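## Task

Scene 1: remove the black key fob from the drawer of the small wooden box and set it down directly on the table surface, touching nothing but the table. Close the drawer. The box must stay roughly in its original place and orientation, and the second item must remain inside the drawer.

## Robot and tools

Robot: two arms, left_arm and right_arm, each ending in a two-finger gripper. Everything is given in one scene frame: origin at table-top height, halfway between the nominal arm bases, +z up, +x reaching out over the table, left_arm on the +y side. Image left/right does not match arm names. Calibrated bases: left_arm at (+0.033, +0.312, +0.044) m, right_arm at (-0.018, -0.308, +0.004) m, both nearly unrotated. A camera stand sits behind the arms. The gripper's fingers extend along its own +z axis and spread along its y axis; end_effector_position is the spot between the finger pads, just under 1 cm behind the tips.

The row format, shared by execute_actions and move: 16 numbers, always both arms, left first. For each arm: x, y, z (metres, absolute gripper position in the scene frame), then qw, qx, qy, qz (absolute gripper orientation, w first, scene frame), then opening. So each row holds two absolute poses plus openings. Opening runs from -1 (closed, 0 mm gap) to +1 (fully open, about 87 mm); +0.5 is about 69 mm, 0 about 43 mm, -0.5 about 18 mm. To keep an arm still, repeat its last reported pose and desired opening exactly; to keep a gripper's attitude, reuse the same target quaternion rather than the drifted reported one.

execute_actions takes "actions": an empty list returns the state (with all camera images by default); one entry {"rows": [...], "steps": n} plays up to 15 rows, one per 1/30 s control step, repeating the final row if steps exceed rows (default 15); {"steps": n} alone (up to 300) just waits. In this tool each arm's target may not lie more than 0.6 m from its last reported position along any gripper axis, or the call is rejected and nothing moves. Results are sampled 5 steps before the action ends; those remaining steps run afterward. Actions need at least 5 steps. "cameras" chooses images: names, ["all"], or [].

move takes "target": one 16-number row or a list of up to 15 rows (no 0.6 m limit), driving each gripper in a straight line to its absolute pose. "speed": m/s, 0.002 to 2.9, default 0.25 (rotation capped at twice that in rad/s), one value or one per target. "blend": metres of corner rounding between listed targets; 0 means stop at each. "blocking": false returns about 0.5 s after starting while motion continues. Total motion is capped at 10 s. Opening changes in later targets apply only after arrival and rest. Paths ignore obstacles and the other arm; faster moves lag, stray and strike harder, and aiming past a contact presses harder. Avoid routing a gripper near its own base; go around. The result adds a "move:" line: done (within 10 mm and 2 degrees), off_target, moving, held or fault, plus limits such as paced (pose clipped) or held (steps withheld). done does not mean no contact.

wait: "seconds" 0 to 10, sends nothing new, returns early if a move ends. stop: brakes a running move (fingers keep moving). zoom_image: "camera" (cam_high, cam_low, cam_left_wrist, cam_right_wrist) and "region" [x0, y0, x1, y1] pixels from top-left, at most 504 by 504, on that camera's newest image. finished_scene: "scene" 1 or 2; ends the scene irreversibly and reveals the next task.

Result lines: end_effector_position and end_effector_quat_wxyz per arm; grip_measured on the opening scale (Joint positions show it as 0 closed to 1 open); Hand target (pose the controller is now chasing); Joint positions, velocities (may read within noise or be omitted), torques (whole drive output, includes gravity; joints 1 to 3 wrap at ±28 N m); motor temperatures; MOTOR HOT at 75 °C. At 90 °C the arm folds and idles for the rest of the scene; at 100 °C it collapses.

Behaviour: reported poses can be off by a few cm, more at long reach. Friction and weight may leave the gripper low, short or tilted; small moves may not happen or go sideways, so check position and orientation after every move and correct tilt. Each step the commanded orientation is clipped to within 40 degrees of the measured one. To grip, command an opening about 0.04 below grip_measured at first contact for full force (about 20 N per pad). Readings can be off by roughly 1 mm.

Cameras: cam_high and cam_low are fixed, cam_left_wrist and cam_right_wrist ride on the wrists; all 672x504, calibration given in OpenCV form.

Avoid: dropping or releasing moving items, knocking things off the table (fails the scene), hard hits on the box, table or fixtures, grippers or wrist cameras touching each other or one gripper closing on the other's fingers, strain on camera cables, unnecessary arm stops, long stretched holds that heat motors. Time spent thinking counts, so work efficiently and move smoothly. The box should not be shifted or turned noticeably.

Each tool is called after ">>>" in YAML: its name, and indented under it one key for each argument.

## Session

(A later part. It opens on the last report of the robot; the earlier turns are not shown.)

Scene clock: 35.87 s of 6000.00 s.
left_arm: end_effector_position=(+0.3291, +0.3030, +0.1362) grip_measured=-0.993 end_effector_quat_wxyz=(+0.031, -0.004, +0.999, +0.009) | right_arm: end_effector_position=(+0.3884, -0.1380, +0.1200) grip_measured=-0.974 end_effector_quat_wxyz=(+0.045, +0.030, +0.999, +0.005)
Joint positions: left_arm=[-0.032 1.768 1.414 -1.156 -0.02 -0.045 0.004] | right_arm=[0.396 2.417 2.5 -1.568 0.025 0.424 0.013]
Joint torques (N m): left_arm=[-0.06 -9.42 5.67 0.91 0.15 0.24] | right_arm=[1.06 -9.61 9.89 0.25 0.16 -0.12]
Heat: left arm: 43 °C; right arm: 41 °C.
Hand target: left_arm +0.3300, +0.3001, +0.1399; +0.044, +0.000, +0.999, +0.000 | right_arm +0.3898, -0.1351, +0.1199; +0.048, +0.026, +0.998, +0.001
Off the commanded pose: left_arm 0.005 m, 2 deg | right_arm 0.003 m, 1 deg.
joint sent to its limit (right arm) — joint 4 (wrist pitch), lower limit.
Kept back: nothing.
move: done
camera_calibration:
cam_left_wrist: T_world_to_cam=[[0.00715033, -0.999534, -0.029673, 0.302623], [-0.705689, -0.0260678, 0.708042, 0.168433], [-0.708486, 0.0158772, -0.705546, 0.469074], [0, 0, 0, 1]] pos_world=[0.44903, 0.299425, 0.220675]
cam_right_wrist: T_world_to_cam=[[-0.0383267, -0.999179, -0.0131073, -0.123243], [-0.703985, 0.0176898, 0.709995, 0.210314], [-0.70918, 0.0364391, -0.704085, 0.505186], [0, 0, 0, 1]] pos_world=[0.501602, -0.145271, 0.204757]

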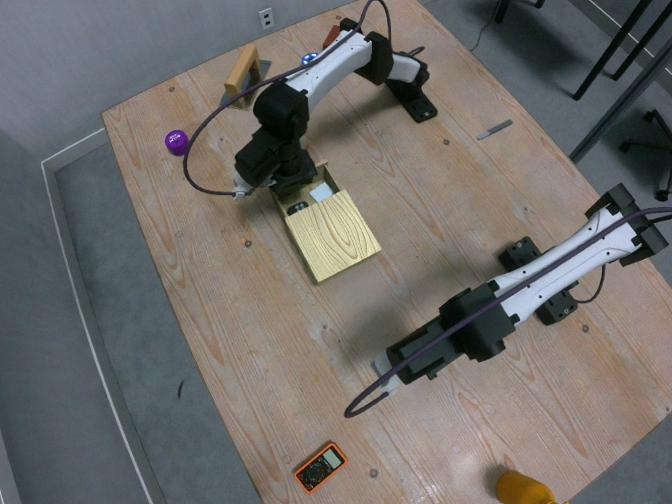

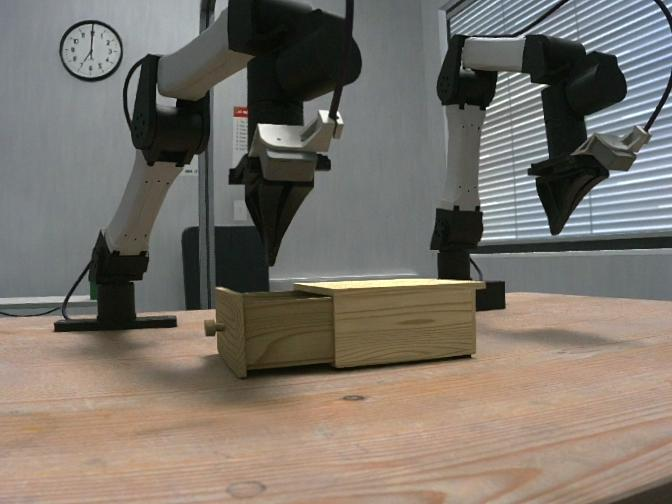

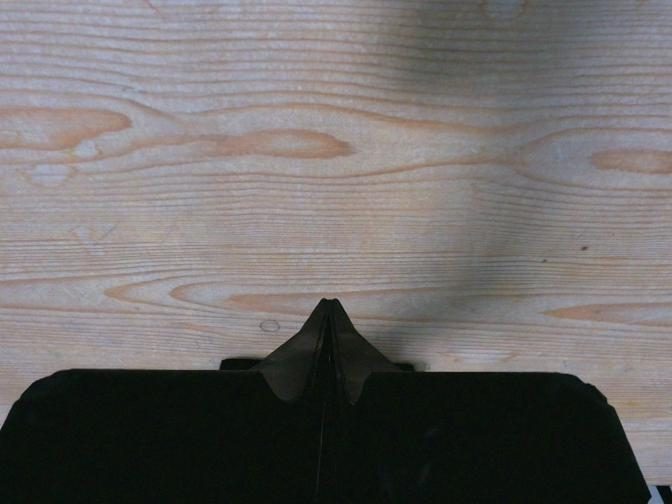

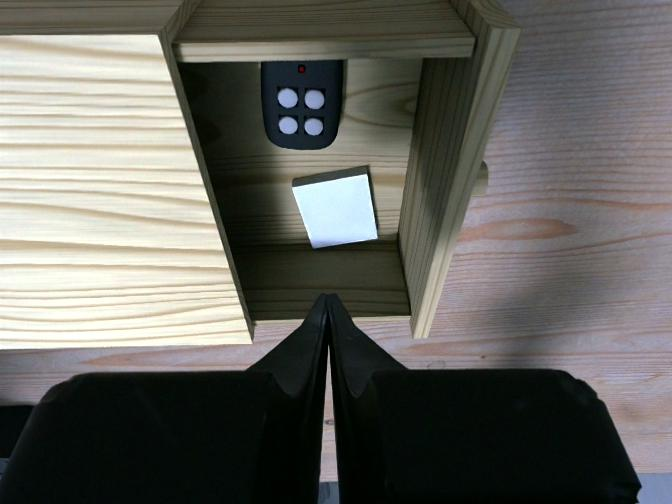

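>>> move:
  target:
    - [0.33,0.30,0.14,0.044,0.0,0.999,0,-1,0.365,-0.128,0.10,0.044,0.026,0.998,-0.001,-1]
    - [0.33,0.30,0.14,0.044,0.0,0.999,0,-1,0.363,-0.128,0.025,0.044,0.026,0.998,-0.001,-1]
    - [0.33,0.30,0.14,0.044,0.0,0.999,0,-1,0.35,-0.162,0.025,0.044,0.026,0.998,-0.001,-1]
    - [0.33,0.30,0.14,0.044,0.0,0.999,0,-1,0.37,-0.15,0.10,0.044,0.026,0.998,-0.001,-1]
    - [0.33,0.30,0.14,0.044,0.0,0.999,0,-1,0.43,-0.120,0.10,0.044,0.026,0.998,-0.001,-1]
    - [0.33,0.30,0.14,0.044,0.0,0.999,0,-1,0.43,-0.120,0.033,0.044,0.026,0.998,-0.001,-1]
    - [0.33,0.30,0.14,0.044,0.0,0.999,0,-1,0.39,-0.123,0.033,0.044,0.026,0.998,-0.001,-1]
    - [0.33,0.30,0.14,0.044,0.0,0.999,0,-1,0.39,-0.135,0.12,0.044,0.026,0.998,-0.001,-1]
  speed: [0.3,0.15,0.1,0.25,0.25,0.15,0.08,0.3]
  blend: [0,0,0,0.02,0,0,0,0]
  cameras: ["cam_right_wrist"]

Scene clock: 43.00 s of 6000.00 s.
left_arm: end_effector_position=(+0.3291, +0.3030, +0.1362) grip_measured=-0.993 end_effector_quat_wxyz=(+0.031, -0.004, +0.999, +0.009) | right_arm: end_effector_position=(+0.3876, -0.1317, +0.1230) grip_measured=-0.974 end_effector_quat_wxyz=(+0.051, +0.027, +0.998, +0.004)
Joint positions: left_arm=[-0.032 1.768 1.414 -1.156 -0.02 -0.045 0.004] | right_arm=[0.413 2.415 2.51 -1.568 0.034 0.435 0.013]
Joint torques (N m): left_arm=[-0.09 -9.47 5.67 0.9 0.15 0.23] | right_arm=[-0.61 -9.52 8.96 0.28 0.07 -0.25]
Heat: left arm: 44 °C; right arm: 42 °C.
Hand target: left_arm +0.3300, +0.3001, +0.1399; +0.044, +0.000, +0.999, +0.000 | right_arm +0.3897, -0.1351, +0.1199; +0.048, +0.026, +0.998, +0.001
Off the commanded pose: left_arm 0.005 m, 2 deg | right_arm 0.005 m, 1 deg.
joint sent to its limit (right arm) — joint 4 (wrist pitch), lower limit.
Kept back: nothing.
move: done
camera_calibration:
cam_right_wrist: T_world_to_cam=[[-0.0324537, -0.999421, -0.0102429, -0.119562], [-0.713899, 0.0160072, 0.700066, 0.212365], [-0.699496, 0.0300322, -0.714005, 0.503064], [0, 0, 0, 1]] pos_world=[0.499619, -0.138, 0.209296]
Images, in order (width x height): cam_right_wrist 672x504.

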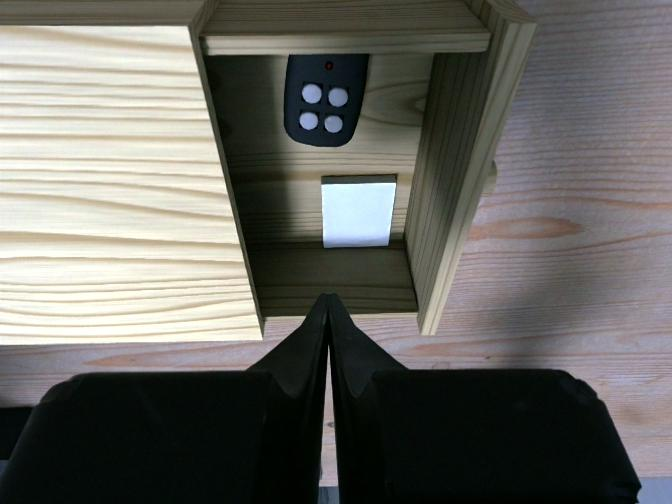

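>>> move:
  target:
    - [0.33,0.30,0.14,0.044,0.0,0.999,0,-1,0.43,-0.124,0.09,0.044,0.026,0.998,-0.001,-1]
    - [0.33,0.30,0.14,0.044,0.0,0.999,0,-1,0.437,-0.124,0.022,0.044,0.026,0.998,-0.001,-1]
    - [0.33,0.30,0.14,0.044,0.0,0.999,0,-1,0.385,-0.124,0.022,0.044,0.026,0.998,-0.001,-1]
    - [0.33,0.30,0.14,0.044,0.0,0.999,0,-1,0.39,-0.135,0.12,0.044,0.026,0.998,-0.001,-1]
  speed: [0.3,0.15,0.08,0.3]
  cameras: ["cam_right_wrist"]

Scene clock: 46.93 s of 6000.00 s.
left_arm: end_effector_position=(+0.3291, +0.3030, +0.1362) grip_measured=-0.993 end_effector_quat_wxyz=(+0.031, -0.004, +0.999, +0.009) | right_arm: end_effector_position=(+0.3887, -0.1340, +0.1224) grip_measured=-0.974 end_effector_quat_wxyz=(+0.053, +0.028, +0.998, -0.001)
Joint positions: left_arm=[-0.032 1.768 1.414 -1.156 -0.02 -0.045 0.004] | right_arm=[0.411 2.416 2.51 -1.568 0.044 0.435 0.013]
Joint torques (N m): left_arm=[-0.08 -9.39 5.65 0.91 0.15 0.23] | right_arm=[-0.44 -9.48 8.9 0.3 -0.01 -0.26]
Heat: left arm: 45 °C; right arm: 42 °C.
Hand target: left_arm +0.3300, +0.3001, +0.1399; +0.044, +0.000, +0.999, +0.000 | right_arm +0.3898, -0.1350, +0.1199; +0.048, +0.026, +0.998, +0.001
Off the commanded pose: left_arm 0.005 m, 2 deg | right_arm 0.003 m, 1 deg.
joint sent to its limit (right arm) — joint 4 (wrist pitch), lower limit.
Kept back: nothing.
move: done
camera_calibration:
cam_right_wrist: T_world_to_cam=[[-0.03527, -0.999377, -0.000912167, -0.121879], [-0.715892, 0.0246283, 0.697776, 0.215813], [-0.69732, 0.0252636, -0.716315, 0.50225], [0, 0, 0, 1]] pos_world=[0.500429, -0.139807, 0.209069]
Images, in order (width x height): cam_right_wrist 672x504.

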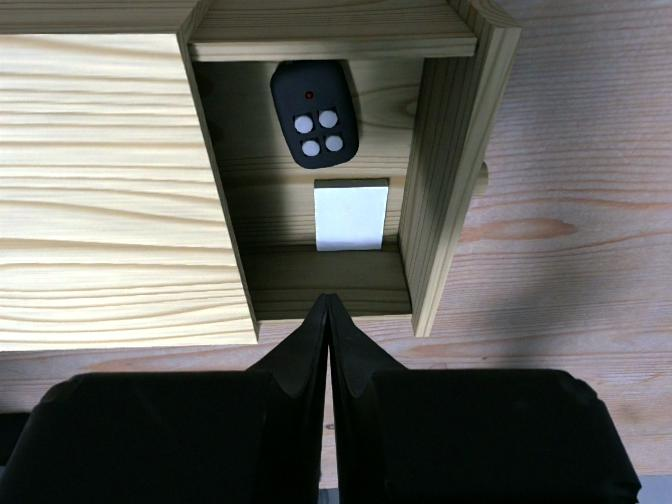

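>>> move:
  target:
    - [0.33,0.30,0.14,0.044,0.0,0.999,0,-1,0.358,-0.122,0.09,0.044,0.026,0.998,-0.001,-1]
    - [0.33,0.30,0.14,0.044,0.0,0.999,0,-1,0.366,-0.122,0.012,0.044,0.026,0.998,-0.001,-1]
    - [0.33,0.30,0.14,0.044,0.0,0.999,0,-1,0.363,-0.165,0.012,0.044,0.026,0.998,-0.001,-1]
    - [0.33,0.30,0.14,0.044,0.0,0.999,0,-1,0.39,-0.135,0.12,0.044,0.026,0.998,-0.001,-1]
  speed: [0.3,0.12,0.08,0.3]
  cameras: ["cam_right_wrist"]

Scene clock: 52.47 s of 6000.00 s.
left_arm: end_effector_position=(+0.3291, +0.3030, +0.1362) grip_measured=-0.993 end_effector_quat_wxyz=(+0.031, -0.004, +0.999, +0.009) | right_arm: end_effector_position=(+0.3875, -0.1363, +0.1199) grip_measured=-0.974 end_effector_quat_wxyz=(+0.044, +0.024, +0.999, +0.005)
Joint positions: left_arm=[-0.032 1.768 1.414 -1.156 -0.02 -0.045 0.004] | right_arm=[0.401 2.417 2.5 -1.568 0.025 0.417 0.013]
Joint torques (N m): left_arm=[-0.12 -9.44 5.65 0.9 0.14 0.23] | right_arm=[0.55 -9.59 9.81 0.26 0.16 -0.06]
Motor temperatures (°C): left_arm=[26 46 41 33 25 27 23] | right_arm=[25 42 34 31 28 29 29]
Heat: left arm: 46 °C; right arm: 42 °C.
Hand target: left_arm +0.3300, +0.3001, +0.1399; +0.044, +0.000, +0.999, +0.000 | right_arm +0.3898, -0.1351, +0.1198; +0.048, +0.026, +0.998, +0.001
Off the commanded pose: left_arm 0.005 m, 2 deg | right_arm 0.003 m, 1 deg.
joint sent to its limit (right arm) — joint 4 (wrist pitch), lower limit.
Kept back: nothing.
move: done
camera_calibration:
cam_right_wrist: T_world_to_cam=[[-0.0257379, -0.999594, -0.0122606, -0.126569], [-0.703948, 0.0094146, 0.710189, 0.208587], [-0.709785, 0.0269096, -0.703904, 0.503257], [0, 0, 0, 1]] pos_world=[0.500781, -0.142023, 0.204557]
Images, in order (width x height): cam_right_wrist 672x504.

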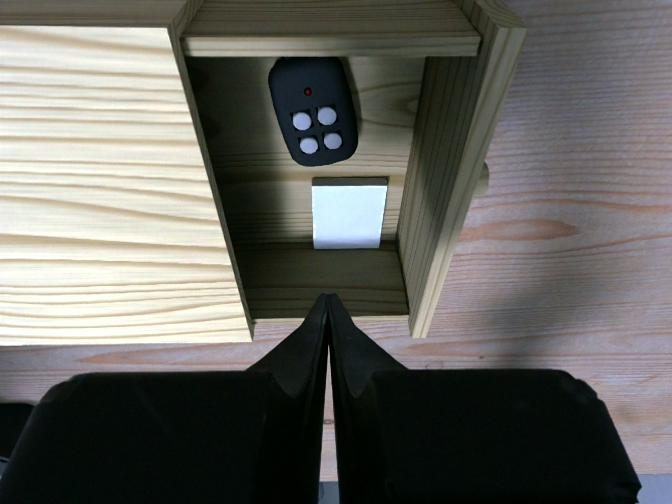

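>>> move:
  target:
    - [0.33,0.30,0.14,0.044,0.0,0.999,0,-1,0.435,-0.117,0.09,0.044,0.026,0.998,-0.001,-1]
    - [0.33,0.30,0.14,0.044,0.0,0.999,0,-1,0.44,-0.117,0.012,0.044,0.026,0.998,-0.001,-1]
    - [0.33,0.30,0.14,0.044,0.0,0.999,0,-1,0.385,-0.117,0.012,0.044,0.026,0.998,-0.001,-1]
    - [0.33,0.30,0.14,0.044,0.0,0.999,0,-1,0.39,-0.135,0.12,0.044,0.026,0.998,-0.001,-1]
  speed: [0.3,0.12,0.06,0.3]
  cameras: ["cam_right_wrist"]

Scene clock: 57.03 s of 6000.00 s.
left_arm: end_effector_position=(+0.3291, +0.3030, +0.1362) grip_measured=-0.993 end_effector_quat_wxyz=(+0.031, -0.004, +0.999, +0.009) | right_arm: end_effector_position=(+0.3887, -0.1339, +0.1229) grip_measured=-0.974 end_effector_quat_wxyz=(+0.054, +0.028, +0.998, +0.000)
Joint positions: left_arm=[-0.032 1.768 1.414 -1.156 -0.02 -0.045 0.004] | right_arm=[0.411 2.416 2.511 -1.568 0.043 0.435 0.013]
Joint torques (N m): left_arm=[-0.1 -9.44 5.74 0.9 0.13 0.23] | right_arm=[-0.38 -9.51 8.87 0.3 -0.03 -0.24]
Heat: left arm: 46 °C; right arm: 43 °C.
Hand target: left_arm +0.3300, +0.3001, +0.1399; +0.044, +0.000, +0.999, +0.000 | right_arm +0.3898, -0.1351, +0.1198; +0.048, +0.026, +0.999, +0.001
Off the commanded pose: left_arm 0.005 m, 2 deg | right_arm 0.003 m, 1 deg.
joint sent to its limit (right arm) — joint 4 (wrist pitch), lower limit.
Kept back: nothing.
move: done
camera_calibration:
cam_right_wrist: T_world_to_cam=[[-0.0353247, -0.999374, -0.00172644, -0.121678], [-0.716542, 0.0241232, 0.697126, 0.215788], [-0.696649, 0.0258628, -0.716946, 0.50256], [0, 0, 0, 1]] pos_world=[0.500431, -0.139805, 0.209667]
Images, in order (width x height): cam_right_wrist 672x504.

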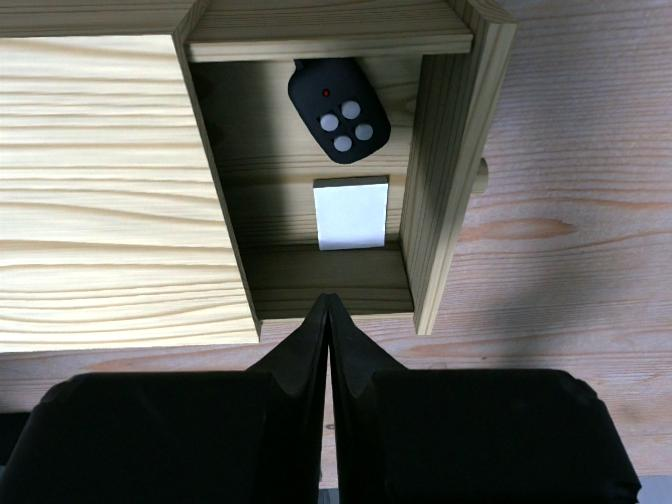

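>>> move:
  target:
    - [0.33,0.30,0.14,0.044,0.0,0.999,0,-1,0.41,-0.137,0.12,0.042,-0.275,0.960,0.012,0.08]
    - [0.33,0.30,0.14,0.044,0.0,0.999,0,-1,0.41,-0.137,0.10,0.042,-0.275,0.960,0.012,0.08]
  speed: 0.3
  cameras: ["cam_right_wrist","cam_low"]

Scene clock: 59.83 s of 6000.00 s.
left_arm: end_effector_position=(+0.3291, +0.3030, +0.1362) grip_measured=-0.993 end_effector_quat_wxyz=(+0.031, -0.004, +0.999, +0.009) | right_arm: end_effector_position=(+0.4089, -0.1431, +0.1003) grip_measured=+0.080 end_effector_quat_wxyz=(+0.049, -0.267, +0.963, +0.007)
Joint positions: left_arm=[-0.032 1.768 1.414 -1.156 -0.02 -0.045 0.004] | right_arm=[0.411 2.531 2.631 -1.571 -0.003 -0.16 0.54]
Joint torques (N m): left_arm=[-0.08 -9.43 5.65 0.9 0.13 0.23] | right_arm=[0.87 -10.29 9.7 0.23 -0.12 -0.26]
Heat: left arm: 46 °C; right arm: 43 °C.
Hand target: left_arm +0.3300, +0.3001, +0.1399; +0.044, +0.000, +0.999, +0.000 | right_arm +0.4096, -0.1372, +0.0997; +0.051, -0.275, +0.960, +0.013
Off the commanded pose: left_arm 0.005 m, 2 deg | right_arm 0.006 m, 1 deg.
joint sent to its limit (right arm) — joint 4 (wrist pitch), lower limit.
Kept back: nothing.
move: done
camera_calibration:
cam_right_wrist: T_world_to_cam=[[0.531645, -0.846871, 0.0127928, -0.341577], [-0.606696, -0.370243, 0.703448, 0.144248], [-0.590993, -0.381746, -0.710631, 0.398495], [0, 0, 0, 1]] pos_world=[0.50462, -0.0837408, 0.186082]
Images, in order (width x height): cam_low 672x504, cam_right_wrist 672x504.

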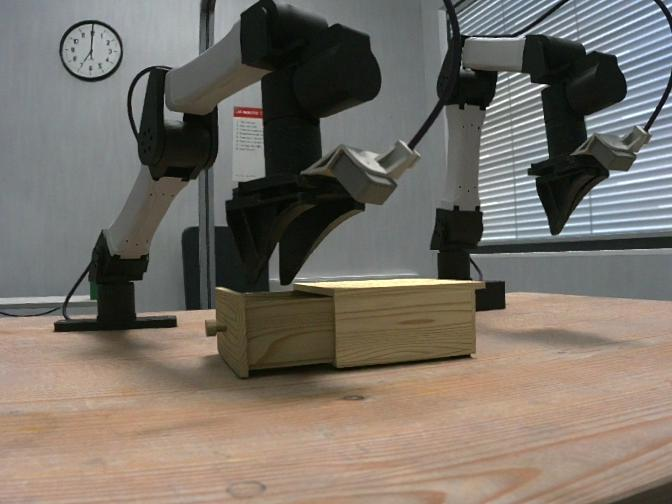

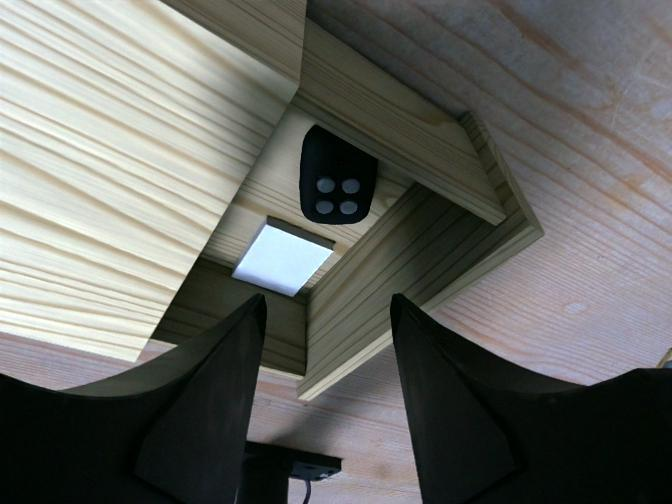

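>>> move:
  target:
    - [0.33,0.30,0.14,0.044,0.0,0.999,0,-1,0.415,-0.139,0.075,0.042,-0.275,0.960,0.012,0.08]
  speed: 0.2
  cameras: ["cam_right_wrist","cam_low"]

>>> zoom_image:
  camera: "cam_low"
  region: [200, 190, 400, 390]

Scene clock: 60.93 s of 6000.00 s.
left_arm: end_effector_position=(+0.3291, +0.3030, +0.1362) grip_measured=-0.993 end_effector_quat_wxyz=(+0.031, -0.004, +0.999, +0.009) | right_arm: end_effector_position=(+0.4124, -0.1419, +0.0861) grip_measured=+0.080 end_effector_quat_wxyz=(+0.046, -0.270, +0.962, +0.007)
Joint positions: left_arm=[-0.032 1.768 1.414 -1.156 -0.02 -0.045 0.004] | right_arm=[0.411 2.538 2.584 -1.524 -0.004 -0.167 0.54]
Joint torques (N m): left_arm=[-0.06 -9.42 5.67 0.9 0.14 0.23] | right_arm=[0.08 -9.94 6.67 0.53 -0.14 -0.24]
Heat: left arm: 47 °C; right arm: 43 °C.
Hand target: left_arm +0.3300, +0.3001, +0.1399; +0.044, +0.000, +0.999, +0.000 | right_arm +0.4147, -0.1392, +0.0751; +0.042, -0.275, +0.960, +0.012
Off the commanded pose: left_arm 0.005 m, 2 deg | right_arm 0.012 m, 1 deg.
Kept back: nothing.
move: off_target (right_arm)
camera_calibration:
cam_right_wrist: T_world_to_cam=[[0.538184, -0.842746, 0.0117162, -0.344299], [-0.599913, -0.373271, 0.707653, 0.153183], [-0.591998, -0.387876, -0.706463, 0.390075], [0, 0, 0, 1]] pos_world=[0.508117, -0.0816771, 0.171207]
Images, in order (width x height): cam_low 672x504, cam_right_wrist 672x504.

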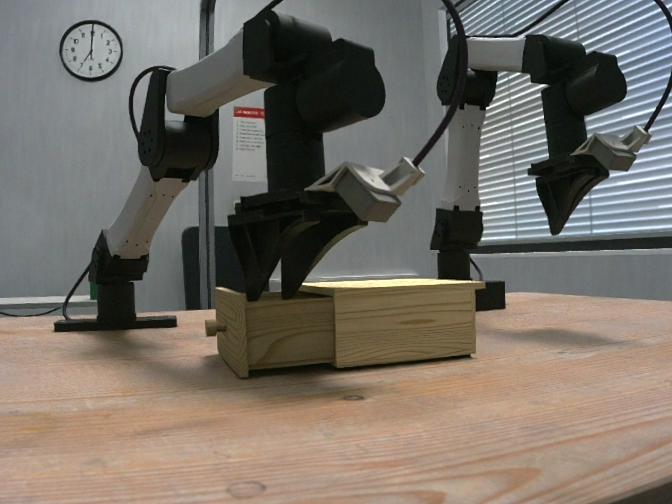

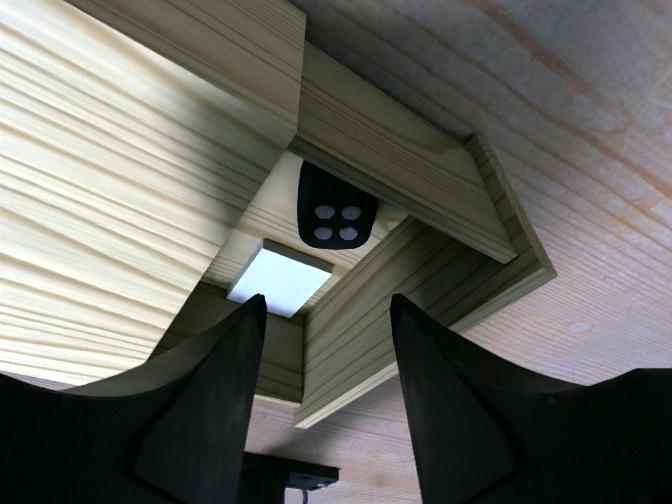

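Scaled by 2.520 from the camera's 672x504 image, which has a finer 960x720 frame.

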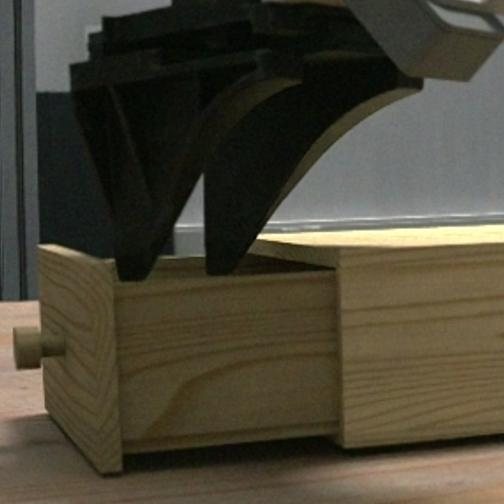

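>>> move:
  target:
    - [0.33,0.30,0.14,0.044,0.0,0.999,0,-1,0.412,-0.143,0.09,0.042,-0.275,0.960,0.012,-1]
    - [0.33,0.30,0.14,0.044,0.0,0.999,0,-1,0.416,-0.143,0.02,0.042,-0.275,0.960,0.012,-1]
    - [0.33,0.30,0.14,0.044,0.0,0.999,0,-1,0.408,-0.122,0.02,0.042,-0.275,0.960,0.012,-1]
    - [0.33,0.30,0.14,0.044,0.0,0.999,0,-1,0.412,-0.130,0.10,0.042,-0.275,0.960,0.012,0.08]
  speed: [0.3,0.12,0.05,0.3]
  cameras: ["cam_right_wrist"]

Scene clock: 65.50 s of 6000.00 s.
left_arm: end_effector_position=(+0.3291, +0.3030, +0.1362) grip_measured=-0.993 end_effector_quat_wxyz=(+0.031, -0.004, +0.999, +0.009) | right_arm: end_effector_position=(+0.4120, -0.1312, +0.1047) grip_measured=+0.080 end_effector_quat_wxyz=(+0.065, -0.272, +0.960, +0.010)
Joint positions: left_arm=[-0.032 1.768 1.414 -1.156 -0.02 -0.045 0.004] | right_arm=[0.431 2.543 2.673 -1.57 -0.003 -0.151 0.54]
Joint torques (N m): left_arm=[-0.1 -9.44 5.68 0.9 0.14 0.24] | right_arm=[0.02 -9.96 8.36 0.36 -0.14 -0.22]
Heat: left arm: 47 °C; right arm: 43 °C.
Hand target: left_arm +0.3300, +0.3001, +0.1399; +0.044, +0.000, +0.999, +0.000 | right_arm +0.4115, -0.1301, +0.0998; +0.059, -0.275, +0.960, +0.014
Off the commanded pose: left_arm 0.005 m, 2 deg | right_arm 0.005 m, 3 deg.
joint sent to its limit (right arm) — joint 4 (wrist pitch), lower limit.
Kept back: nothing.
move: off_target (right_arm); target 4's new opening was sent with right_arm's hand 0.005 m and 3 deg from that target
camera_calibration:
cam_right_wrist: T_world_to_cam=[[0.541197, -0.840704, 0.0179511, -0.336959], [-0.623004, -0.386533, 0.680042, 0.154463], [-0.564776, -0.37922, -0.732953, 0.399803], [0, 0, 0, 1]] pos_world=[0.504391, -0.0719641, 0.194045]
Images, in order (width x height): cam_right_wrist 672x504.

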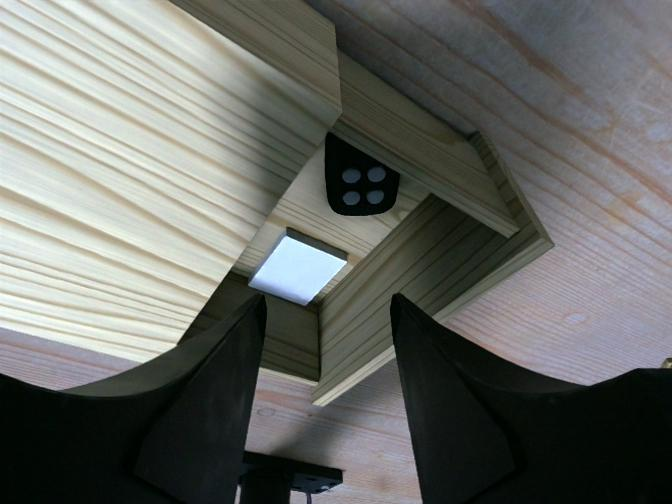

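>>> move:
  target:
    - [0.33,0.30,0.14,0.044,0.0,0.999,0,-1,0.445,-0.130,0.10,0.044,0.026,0.998,-0.001,-1]
    - [0.33,0.30,0.14,0.044,0.0,0.999,0,-1,0.452,-0.126,0.02,0.044,0.026,0.998,-0.001,-1]
    - [0.33,0.30,0.14,0.044,0.0,0.999,0,-1,0.41,-0.122,0.02,0.044,0.026,0.998,-0.001,-1]
    - [0.33,0.30,0.14,0.044,0.0,0.999,0,-1,0.39,-0.135,0.12,0.044,0.026,0.998,-0.001,-1]
  speed: [0.3,0.12,0.05,0.3]
  cameras: ["cam_right_wrist"]

Scene clock: 72.13 s of 6000.00 s.
left_arm: end_effector_position=(+0.3291, +0.3030, +0.1362) grip_measured=-0.993 end_effector_quat_wxyz=(+0.031, -0.004, +0.999, +0.009) | right_arm: end_effector_position=(+0.3899, -0.1402, +0.0979) grip_measured=-0.974 end_effector_quat_wxyz=(+0.026, +0.024, +0.999, -0.013)
Joint positions: left_arm=[-0.032 1.768 1.414 -1.156 -0.02 -0.045 0.004] | right_arm=[0.398 2.472 2.506 -1.567 0.044 0.416 0.013]
Joint torques (N m): left_arm=[-0.06 -9.42 5.64 0.91 0.13 0.23] | right_arm=[0.7 -14.17 9.06 0.18 -0.03 -0.06]
Heat: left arm: 48 °C; right arm: 44 °C.
Hand target: left_arm +0.3300, +0.3001, +0.1399; +0.044, +0.000, +0.999, +0.000 | right_arm +0.3894, -0.1353, +0.1194; +0.047, +0.026, +0.999, +0.001
Off the commanded pose: left_arm 0.005 m, 2 deg | right_arm 0.023 m, 3 deg.
elbow stopped short (right arm): the move would have taken joint 3 (elbow) straighter than the controller allows.
joint sent to its limit (right arm) — joint 4 (wrist pitch), lower limit.
Kept back: nothing.
move: off_target (right_arm)
camera_calibration:
cam_right_wrist: T_world_to_cam=[[-0.0287113, -0.999289, 0.0244186, -0.133088], [-0.676273, 0.037408, 0.7357, 0.216629], [-0.736091, 0.00460925, -0.676867, 0.494012], [0, 0, 0, 1]] pos_world=[0.506318, -0.143374, 0.178256]
Images, in order (width x height): cam_right_wrist 672x504.

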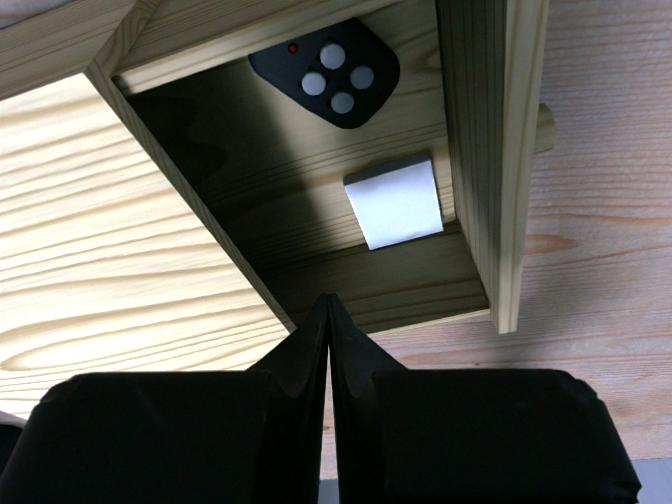

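>>> wait:
  seconds: 0.1
  cameras: ["cam_high","cam_low"]

>>> zoom_image:
  camera: "cam_low"
  region: [170, 150, 510, 405]

Scene clock: 74.37 s of 6000.00 s.
left_arm: end_effector_position=(+0.3291, +0.3030, +0.1362) grip_measured=-0.993 end_effector_quat_wxyz=(+0.031, -0.004, +0.999, +0.009) | right_arm: end_effector_position=(+0.3895, -0.1403, +0.0979) grip_measured=-0.974 end_effector_quat_wxyz=(+0.025, +0.024, +0.999, -0.013)
Joint positions: left_arm=[-0.032 1.768 1.414 -1.156 -0.02 -0.045 0.004] | right_arm=[0.398 2.472 2.506 -1.569 0.044 0.416 0.013]
Joint torques (N m): left_arm=[-0.09 -9.4 5.65 0.91 0.13 0.23] | right_arm=[0.75 -14.3 9.07 0.15 -0.04 -0.04]
Heat: left arm: 48 °C; right arm: 44 °C.
Hand target: left_arm +0.3300, +0.3001, +0.1399; +0.044, +0.000, +0.999, +0.000 | right_arm +0.3894, -0.1353, +0.1194; +0.047, +0.026, +0.999, +0.001
Off the commanded pose: left_arm 0.005 m, 2 deg | right_arm 0.023 m, 3 deg.
Steps of this call (1-67: nothing new was sent). Readings (end_effector_position of left_arm | right_arm):
1: (+0.3291, +0.3030, +0.1362) | (+0.3898, -0.1402, +0.0979)
2: (+0.3291, +0.3030, +0.1362) | (+0.3897, -0.1402, +0.0979)
4: (+0.3291, +0.3030, +0.1362) | (+0.3896, -0.1403, +0.0979)
8: (+0.3291, +0.3030, +0.1362) | (+0.3896, -0.1403, +0.0979)
67: the state above
Images, in order (width x height): cam_high 672x504, cam_low 672x504.

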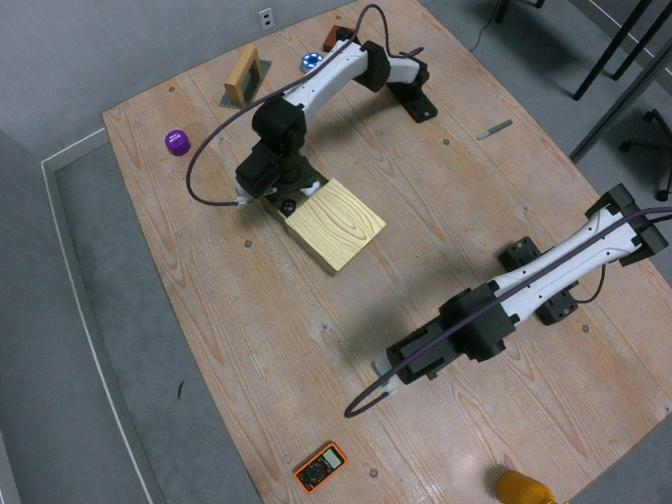

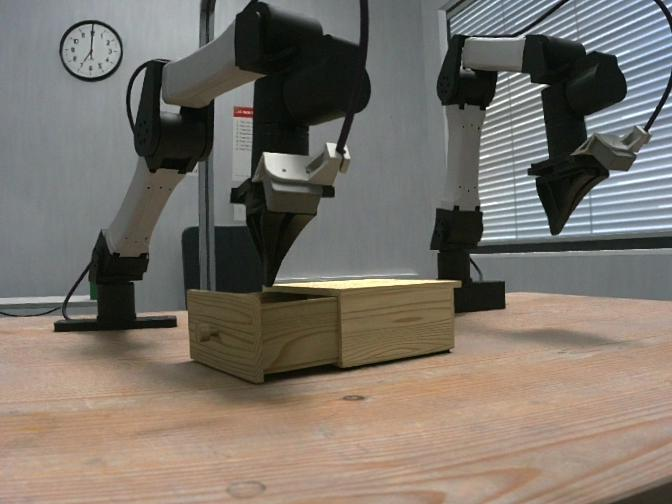

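Scaled by 1.482 from the camera's 672x504 image, which has a finer 960x720 frame.

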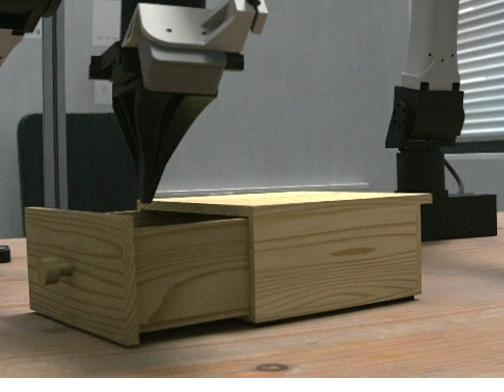

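>>> move:
  target:
    - [0.36,0.12,0.14,0.044,0.0,0.999,0,-1,0.41,-0.140,0.115,0.043,-0.122,0.991,0.005,-1]
    - [0.36,0.033,0.11,0.044,0.0,0.999,0,-1,0.449,-0.140,0.09,0.043,-0.122,0.991,0.005,-1]
  speed: 0.3
  blend: [0.01,0]
  cameras: ["all"]

Scene clock: 77.03 s of 6000.00 s.
left_arm: end_effector_position=(+0.3553, +0.0303, +0.1111) grip_measured=-0.993 end_effector_quat_wxyz=(+0.041, +0.007, +0.999, -0.010) | right_arm: end_effector_position=(+0.4408, -0.1426, +0.0904) grip_measured=-0.974 end_effector_quat_wxyz=(+0.090, -0.117, +0.989, +0.012)
Joint positions: left_arm=[-0.67 2.267 2.039 -1.267 -0.035 -0.658 0.004] | right_arm=[0.372 2.657 2.839 -1.571 0.017 0.104 0.013]
Joint torques (N m): left_arm=[0.38 -10.39 8.51 0.64 -0.24 0.04] | right_arm=[-0.05 -10.52 10.02 0.66 -0.07 -0.27]
Heat: left arm: 48 °C; right arm: 44 °C.
Hand target: left_arm +0.3598, +0.0330, +0.1099; +0.044, +0.000, +0.999, +0.000 | right_arm +0.4481, -0.1403, +0.0897; +0.103, -0.121, +0.987, +0.018
Off the commanded pose: left_arm 0.006 m, 1 deg | right_arm 0.009 m, 5 deg.
elbow stopped short (right arm): the move would have taken joint 3 (elbow) straighter than the controller allows.
Kept back: nothing.
move: off_target (right_arm)
camera_calibration:
cam_left_wrist: T_world_to_cam=[[-0.017168, -0.999835, 0.0058821, 0.0337826], [-0.719587, 0.0164399, 0.694208, 0.202845], [-0.69419, 0.00768545, -0.71975, 0.470955], [0, 0, 0, 1]] pos_world=[0.473476, 0.0268228, 0.197955]
cam_right_wrist: T_world_to_cam=[[0.254221, -0.967146, 0.000245613, -0.251875], [-0.741918, -0.194856, 0.641552, 0.260926], [-0.620427, -0.163279, -0.767079, 0.459802], [0, 0, 0, 1]] pos_world=[0.542891, -0.117681, 0.185368]

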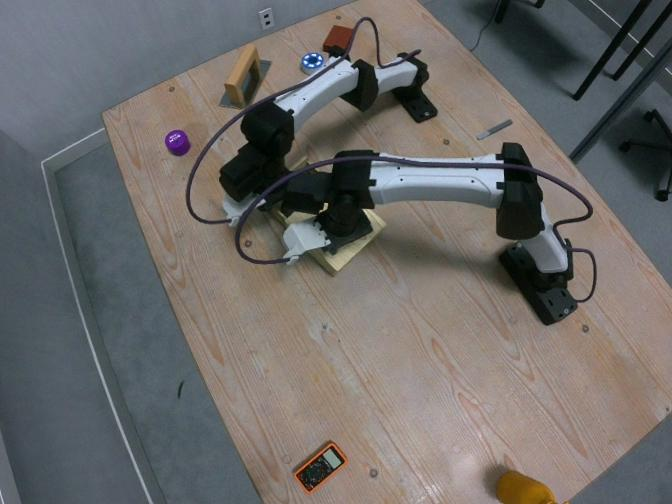

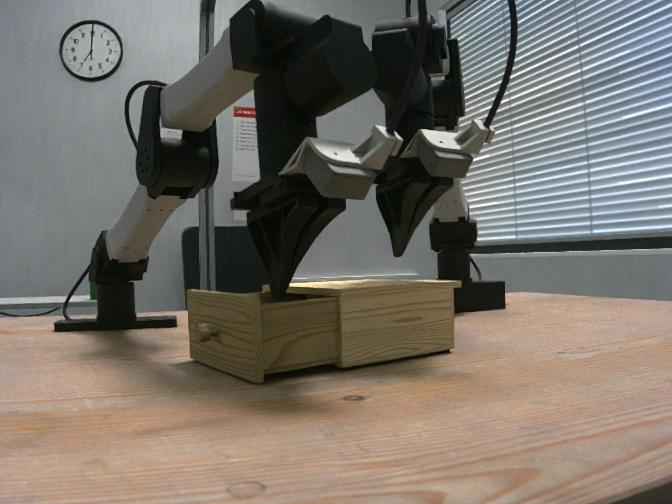

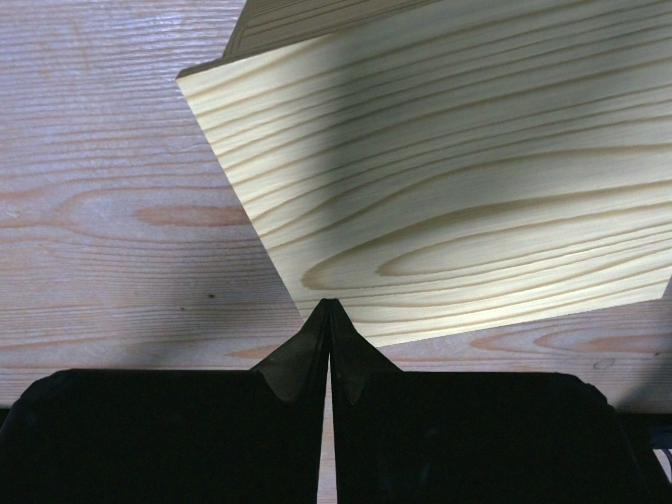

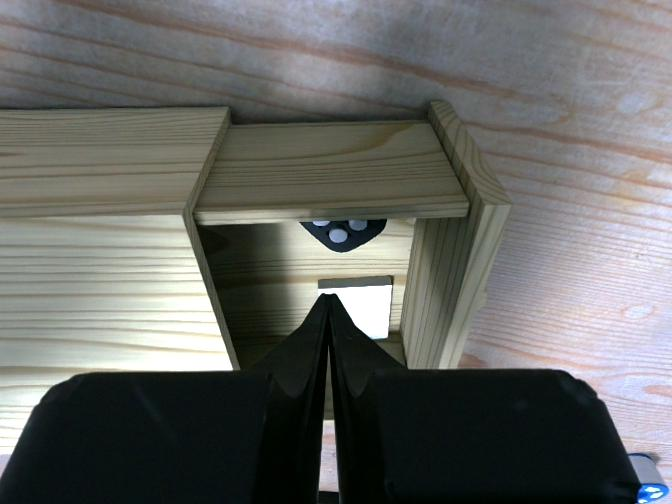

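>>> move:
  target:
    - [0.375,0.028,0.058,0.044,0.0,0.999,0,-1,0.447,-0.131,0.07,0.043,-0.122,0.991,0.005,-1]
    - [0.375,0.028,0.058,0.044,0.0,0.999,0,-1,0.448,-0.131,0.026,0.043,-0.122,0.991,0.005,-1]
    - [0.375,0.028,0.058,0.044,0.0,0.999,0,-1,0.405,-0.142,0.026,0.043,-0.122,0.991,0.005,-1]
    - [0.375,0.028,0.058,0.044,0.0,0.999,0,-1,0.405,-0.142,0.105,0.043,-0.122,0.991,0.005,-1]
  speed: [0.15,0.1,0.05,0.2]
  cameras: ["cam_right_wrist","cam_high"]

Scene clock: 81.30 s of 6000.00 s.
left_arm: end_effector_position=(+0.3695, +0.0257, +0.0815) grip_measured=-0.993 end_effector_quat_wxyz=(+0.045, +0.002, +0.999, -0.014) | right_arm: end_effector_position=(+0.4051, -0.1452, +0.1083) grip_measured=-0.974 end_effector_quat_wxyz=(+0.052, -0.123, +0.991, +0.009)
Joint positions: left_arm=[-0.657 2.323 2.018 -1.177 -0.034 -0.657 0.003] | right_arm=[0.388 2.496 2.599 -1.568 0.006 0.111 0.013]
Joint torques (N m): left_arm=[0.4 -8.66 5.16 1.26 -0.24 0.16] | right_arm=[0.8 -9.83 9.07 0.27 0.05 -0.05]
Heat: left arm: 49 °C; right arm: 44 °C.
Hand target: left_arm +0.3740, +0.0287, +0.0587; +0.044, +0.000, +0.999, +0.000 | right_arm +0.4048, -0.1422, +0.1049; +0.049, -0.122, +0.991, +0.006
Off the commanded pose: left_arm 0.024 m, 2 deg | right_arm 0.005 m, 1 deg.
elbow stopped short (right arm): the move would have taken joint 3 (elbow) straighter than the controller allows.
joint sent to its limit (right arm) — joint 4 (wrist pitch), lower limit.
Kept back: nothing.
move: off_target (left_arm)
camera_calibration:
cam_right_wrist: T_world_to_cam=[[0.264133, -0.964471, -0.00547146, -0.248172], [-0.689327, -0.192743, 0.698339, 0.195342], [-0.674583, -0.180683, -0.715746, 0.464622], [0, 0, 0, 1]] pos_world=[0.513631, -0.117755, 0.194779]
Images, in order (width x height): cam_high 672x504, cam_right_wrist 672x504.

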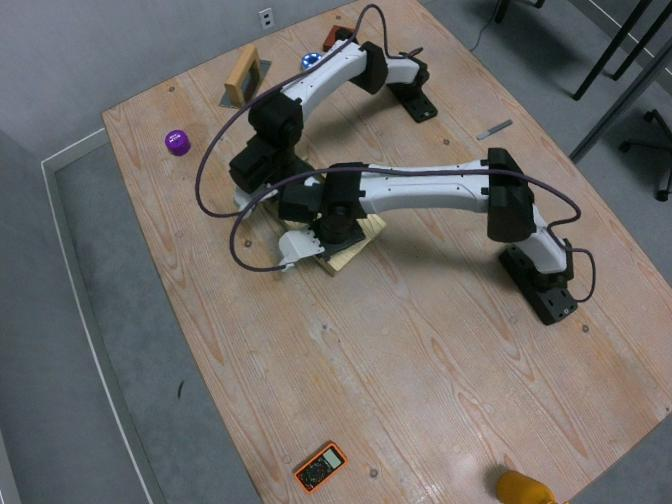

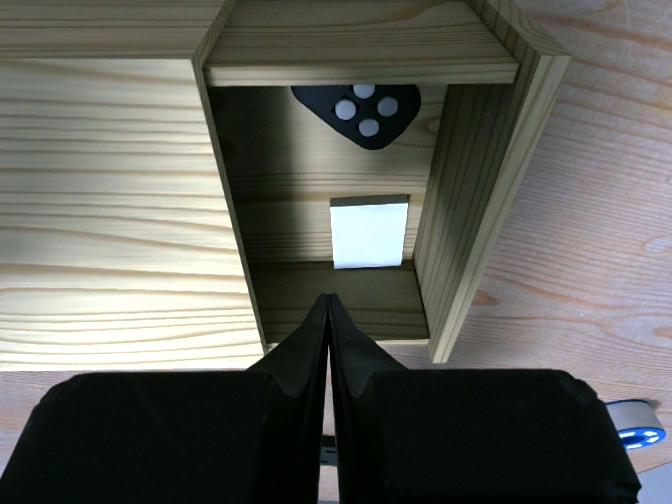

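>>> move:
  target:
    - [0.375,0.028,0.058,0.044,0.0,0.999,0,-1,0.449,-0.128,0.08,0.043,-0.122,0.991,0.005,-1]
    - [0.375,0.028,0.058,0.044,0.0,0.999,0,-1,0.450,-0.128,0.018,0.043,-0.122,0.991,0.005,-1]
    - [0.375,0.028,0.058,0.044,0.0,0.999,0,-1,0.400,-0.141,0.018,0.043,-0.122,0.991,0.005,-1]
    - [0.375,0.028,0.058,0.044,0.0,0.999,0,-1,0.405,-0.142,0.11,0.043,-0.122,0.991,0.005,-1]
  speed: [0.2,0.1,0.05,0.2]
  cameras: ["cam_right_wrist"]

Scene clock: 86.23 s of 6000.00 s.
left_arm: end_effector_position=(+0.3695, +0.0257, +0.0815) grip_measured=-0.993 end_effector_quat_wxyz=(+0.045, +0.002, +0.999, -0.014) | right_arm: end_effector_position=(+0.4041, -0.1433, +0.1134) grip_measured=-0.974 end_effector_quat_wxyz=(+0.057, -0.123, +0.991, +0.011)
Joint positions: left_arm=[-0.657 2.323 2.018 -1.177 -0.034 -0.657 0.003] | right_arm=[0.392 2.483 2.597 -1.568 0.006 0.116 0.013]
Joint torques (N m): left_arm=[0.35 -8.7 5.09 1.26 -0.24 0.17] | right_arm=[0.54 -9.68 9.13 0.36 0.06 -0.1]
Heat: left arm: 49 °C; right arm: 44 °C.
Hand target: left_arm +0.3741, +0.0286, +0.0587; +0.044, +0.000, +0.999, +0.000 | right_arm +0.4046, -0.1422, +0.1098; +0.054, -0.122, +0.991, +0.008
Off the commanded pose: left_arm 0.024 m, 2 deg | right_arm 0.004 m, 2 deg.
elbow stopped short (right arm): the move would have taken joint 3 (elbow) straighter than the controller allows.
joint sent to its limit (right arm) — joint 4 (wrist pitch), lower limit.
Kept back: nothing.
move: off_target (left_arm)
camera_calibration:
cam_right_wrist: T_world_to_cam=[[0.264215, -0.964439, -0.00695968, -0.246047], [-0.696377, -0.19576, 0.690461, 0.194718], [-0.66727, -0.177583, -0.723336, 0.466443], [0, 0, 0, 1]] pos_world=[0.511851, -0.116347, 0.201237]
Images, in order (width x height): cam_right_wrist 672x504.

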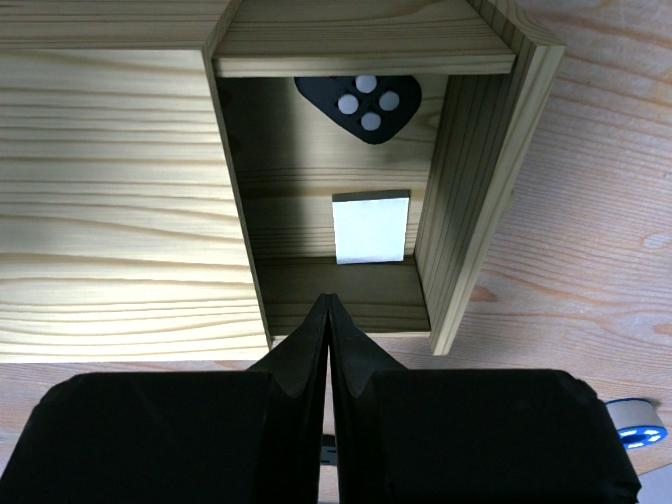

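>>> move:
  target:
    - [0.375,0.028,0.045,0.044,0.0,0.999,0,-1,0.454,-0.139,0.085,0.043,-0.122,0.991,0.005,-1]
    - [0.375,0.028,0.045,0.044,0.0,0.999,0,-1,0.460,-0.138,0.005,0.043,-0.122,0.991,0.005,-1]
  speed: [0.2,0.1]
  cameras: ["cam_right_wrist","cam_low"]

>>> zoom_image:
  camera: "cam_low"
  region: [170, 150, 510, 405]

Scene clock: 88.73 s of 6000.00 s.
left_arm: end_effector_position=(+0.3695, +0.0257, +0.0802) grip_measured=-0.993 end_effector_quat_wxyz=(+0.049, +0.001, +0.999, -0.016) | right_arm: end_effector_position=(+0.4438, -0.1398, +0.0454) grip_measured=-0.974 end_effector_quat_wxyz=(+0.058, -0.121, +0.991, +0.010)
Joint positions: left_arm=[-0.657 2.313 1.995 -1.156 -0.034 -0.657 0.003] | right_arm=[0.372 2.769 2.872 -1.555 0.005 0.099 0.013]
Joint torques (N m): left_arm=[0.34 -7.46 3.43 1.56 -0.23 0.16] | right_arm=[-0.43 -6.19 6.58 1.15 0.03 -0.24]
Heat: left arm: 49 °C; right arm: 44 °C.
Hand target: left_arm +0.3730, +0.0294, +0.0465; +0.043, +0.000, +0.999, +0.000 | right_arm +0.4556, -0.1396, +0.0061; +0.055, -0.122, +0.991, +0.008
Off the commanded pose: left_arm 0.036 m, 2 deg | right_arm 0.044 m, 2 deg.
elbow stopped short (right arm): the move would have taken joint 3 (elbow) straighter than the controller allows.
elbow read too straight (right arm): the controller reads joint 3 (elbow) straighter than it allows; while it does, the hand can move without a command.
Kept back: nothing.
move: off_target (left_arm, right_arm)
camera_calibration:
cam_right_wrist: T_world_to_cam=[[0.260118, -0.965561, -0.00552795, -0.25194], [-0.698786, -0.192195, 0.689028, 0.271672], [-0.666361, -0.175366, -0.724714, 0.444326], [0, 0, 0, 1]] pos_world=[0.551457, -0.11313, 0.133427]
Images, in order (width x height): cam_low 672x504, cam_right_wrist 672x504.

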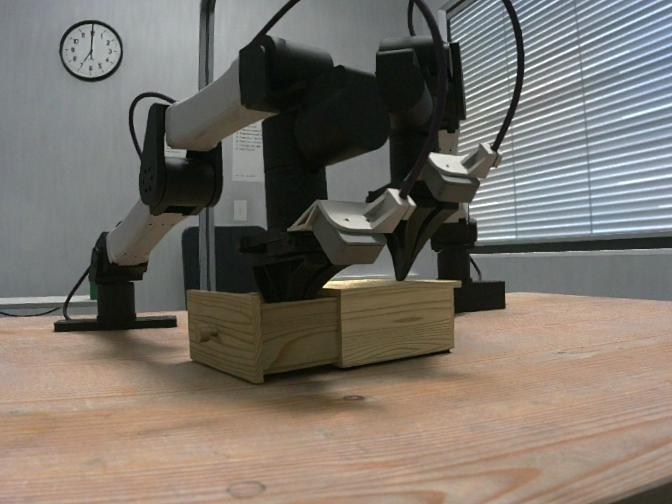

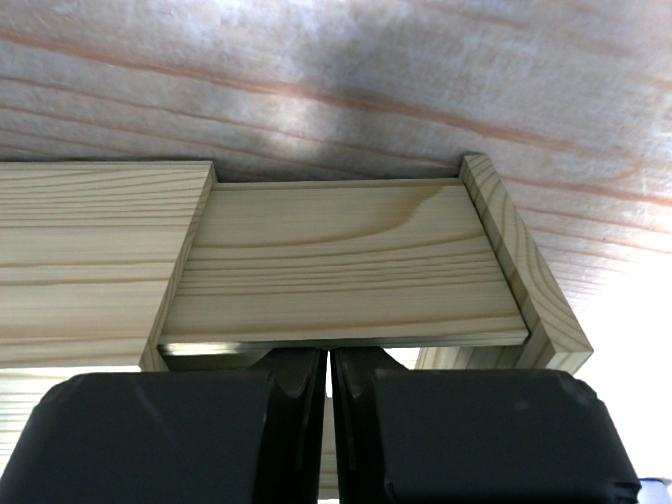

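Scaled by 1.482 from the camera's 672x504 image, which has a finer 960x720 frame.

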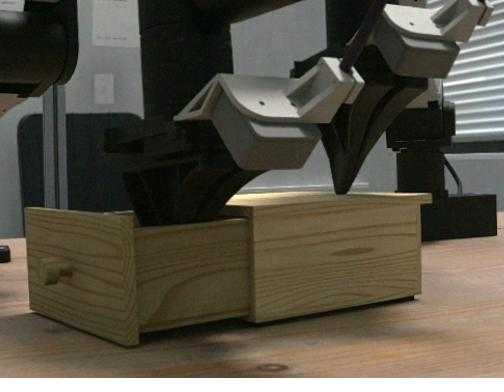

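>>> move:
  target:
    - [0.375,0.028,0.045,0.044,0.0,0.999,0,-1,0.415,-0.150,0.005,0.043,-0.122,0.991,0.005,-1]
    - [0.375,0.028,0.045,0.044,0.0,0.999,0,-1,0.405,-0.142,0.11,0.043,-0.122,0.991,0.005,-1]
  speed: [0.04,0.2]
  cameras: ["cam_right_wrist"]

Scene clock: 91.67 s of 6000.00 s.
left_arm: end_effector_position=(+0.3695, +0.0257, +0.0802) grip_measured=-0.993 end_effector_quat_wxyz=(+0.049, +0.001, +0.999, -0.016) | right_arm: end_effector_position=(+0.4048, -0.1438, +0.1140) grip_measured=-0.974 end_effector_quat_wxyz=(+0.058, -0.123, +0.991, +0.013)
Joint positions: left_arm=[-0.657 2.313 1.995 -1.156 -0.034 -0.657 0.003] | right_arm=[0.389 2.483 2.6 -1.568 0.001 0.111 0.013]
Joint torques (N m): left_arm=[0.35 -7.47 3.37 1.57 -0.24 0.17] | right_arm=[0.72 -9.74 8.81 0.33 0.13 -0.05]
Heat: left arm: 50 °C; right arm: 44 °C.
Hand target: left_arm +0.3730, +0.0294, +0.0465; +0.043, +0.000, +0.999, +0.000 | right_arm +0.4046, -0.1421, +0.1098; +0.054, -0.122, +0.991, +0.008
Off the commanded pose: left_arm 0.036 m, 2 deg | right_arm 0.004 m, 2 deg.
joint sent to its limit (right arm) — joint 4 (wrist pitch), lower limit.
Kept back: nothing.
move: off_target (left_arm)
camera_calibration:
cam_right_wrist: T_world_to_cam=[[0.265839, -0.963947, -0.0116302, -0.246677], [-0.696699, -0.200447, 0.68879, 0.194334], [-0.666288, -0.175004, -0.724868, 0.467339], [0, 0, 0, 1]] pos_world=[0.512352, -0.117044, 0.202035]
Images, in order (width x height): cam_right_wrist 672x504.

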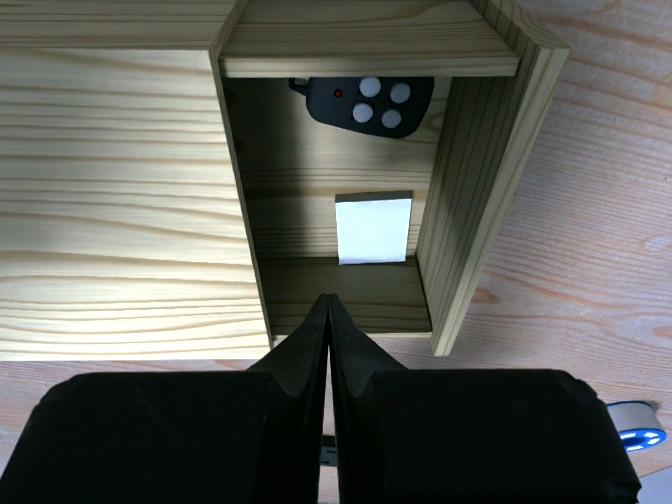

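>>> move:
  target:
    - [0.375,0.028,0.045,0.044,0.0,0.999,0,-1,0.454,-0.144,0.085,0.043,-0.122,0.991,0.005,-1]
    - [0.375,0.028,0.045,0.044,0.0,0.999,0,-1,0.460,-0.143,0.005,0.043,-0.122,0.991,0.005,-1]
    - [0.375,0.028,0.045,0.044,0.0,0.999,0,-1,0.410,-0.156,0.005,0.043,-0.122,0.991,0.005,-1]
    - [0.375,0.028,0.045,0.044,0.0,0.999,0,-1,0.405,-0.142,0.11,0.043,-0.122,0.991,0.005,-1]
  speed: [0.2,0.1,0.04,0.2]
  cameras: ["cam_right_wrist"]

Scene clock: 96.73 s of 6000.00 s.
left_arm: end_effector_position=(+0.3754, +0.0223, +0.0806) grip_measured=-0.993 end_effector_quat_wxyz=(+0.060, +0.001, +0.998, -0.025) | right_arm: end_effector_position=(+0.4042, -0.1434, +0.1135) grip_measured=-0.974 end_effector_quat_wxyz=(+0.057, -0.124, +0.991, +0.013)
Joint positions: left_arm=[-0.656 2.311 1.994 -1.128 -0.035 -0.657 0.003] | right_arm=[0.391 2.483 2.597 -1.568 0.001 0.111 0.013]
Joint torques (N m): left_arm=[0.21 -7.27 3.74 1.3 -0.23 0.16] | right_arm=[0.61 -9.57 9.07 0.35 0.1 -0.06]
Heat: left arm: 50 °C; right arm: 44 °C.
Hand target: left_arm +0.3733, +0.0292, +0.0466; +0.044, +0.000, +0.999, +0.000 | right_arm +0.4046, -0.1421, +0.1098; +0.054, -0.122, +0.991, +0.008
Off the commanded pose: left_arm 0.036 m, 3 deg | right_arm 0.004 m, 2 deg.
elbow stopped short (right arm): the move would have taken joint 3 (elbow) straighter than the controller allows.
joint sent to its limit (right arm) — joint 4 (wrist pitch), lower limit.
Kept back: nothing.
move: off_target (left_arm)
camera_calibration:
cam_right_wrist: T_world_to_cam=[[0.2677, -0.96344, -0.0109629, -0.246914], [-0.694956, -0.200955, 0.690401, 0.193322], [-0.667363, -0.177201, -0.723344, 0.46661], [0, 0, 0, 1]] pos_world=[0.511847, -0.116354, 0.201343]
Images, in order (width x height): cam_right_wrist 672x504.

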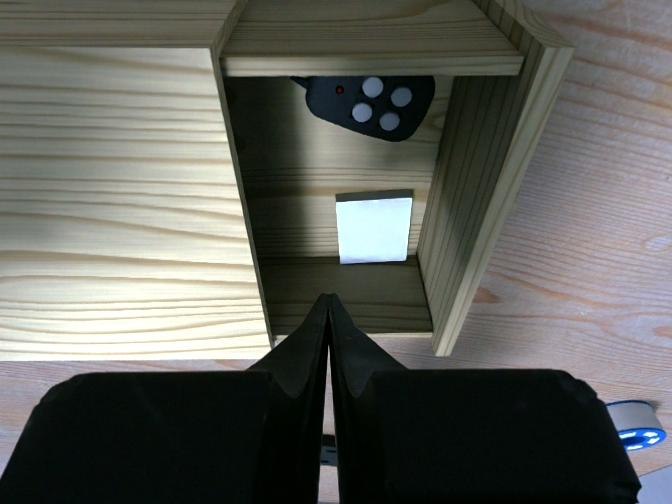

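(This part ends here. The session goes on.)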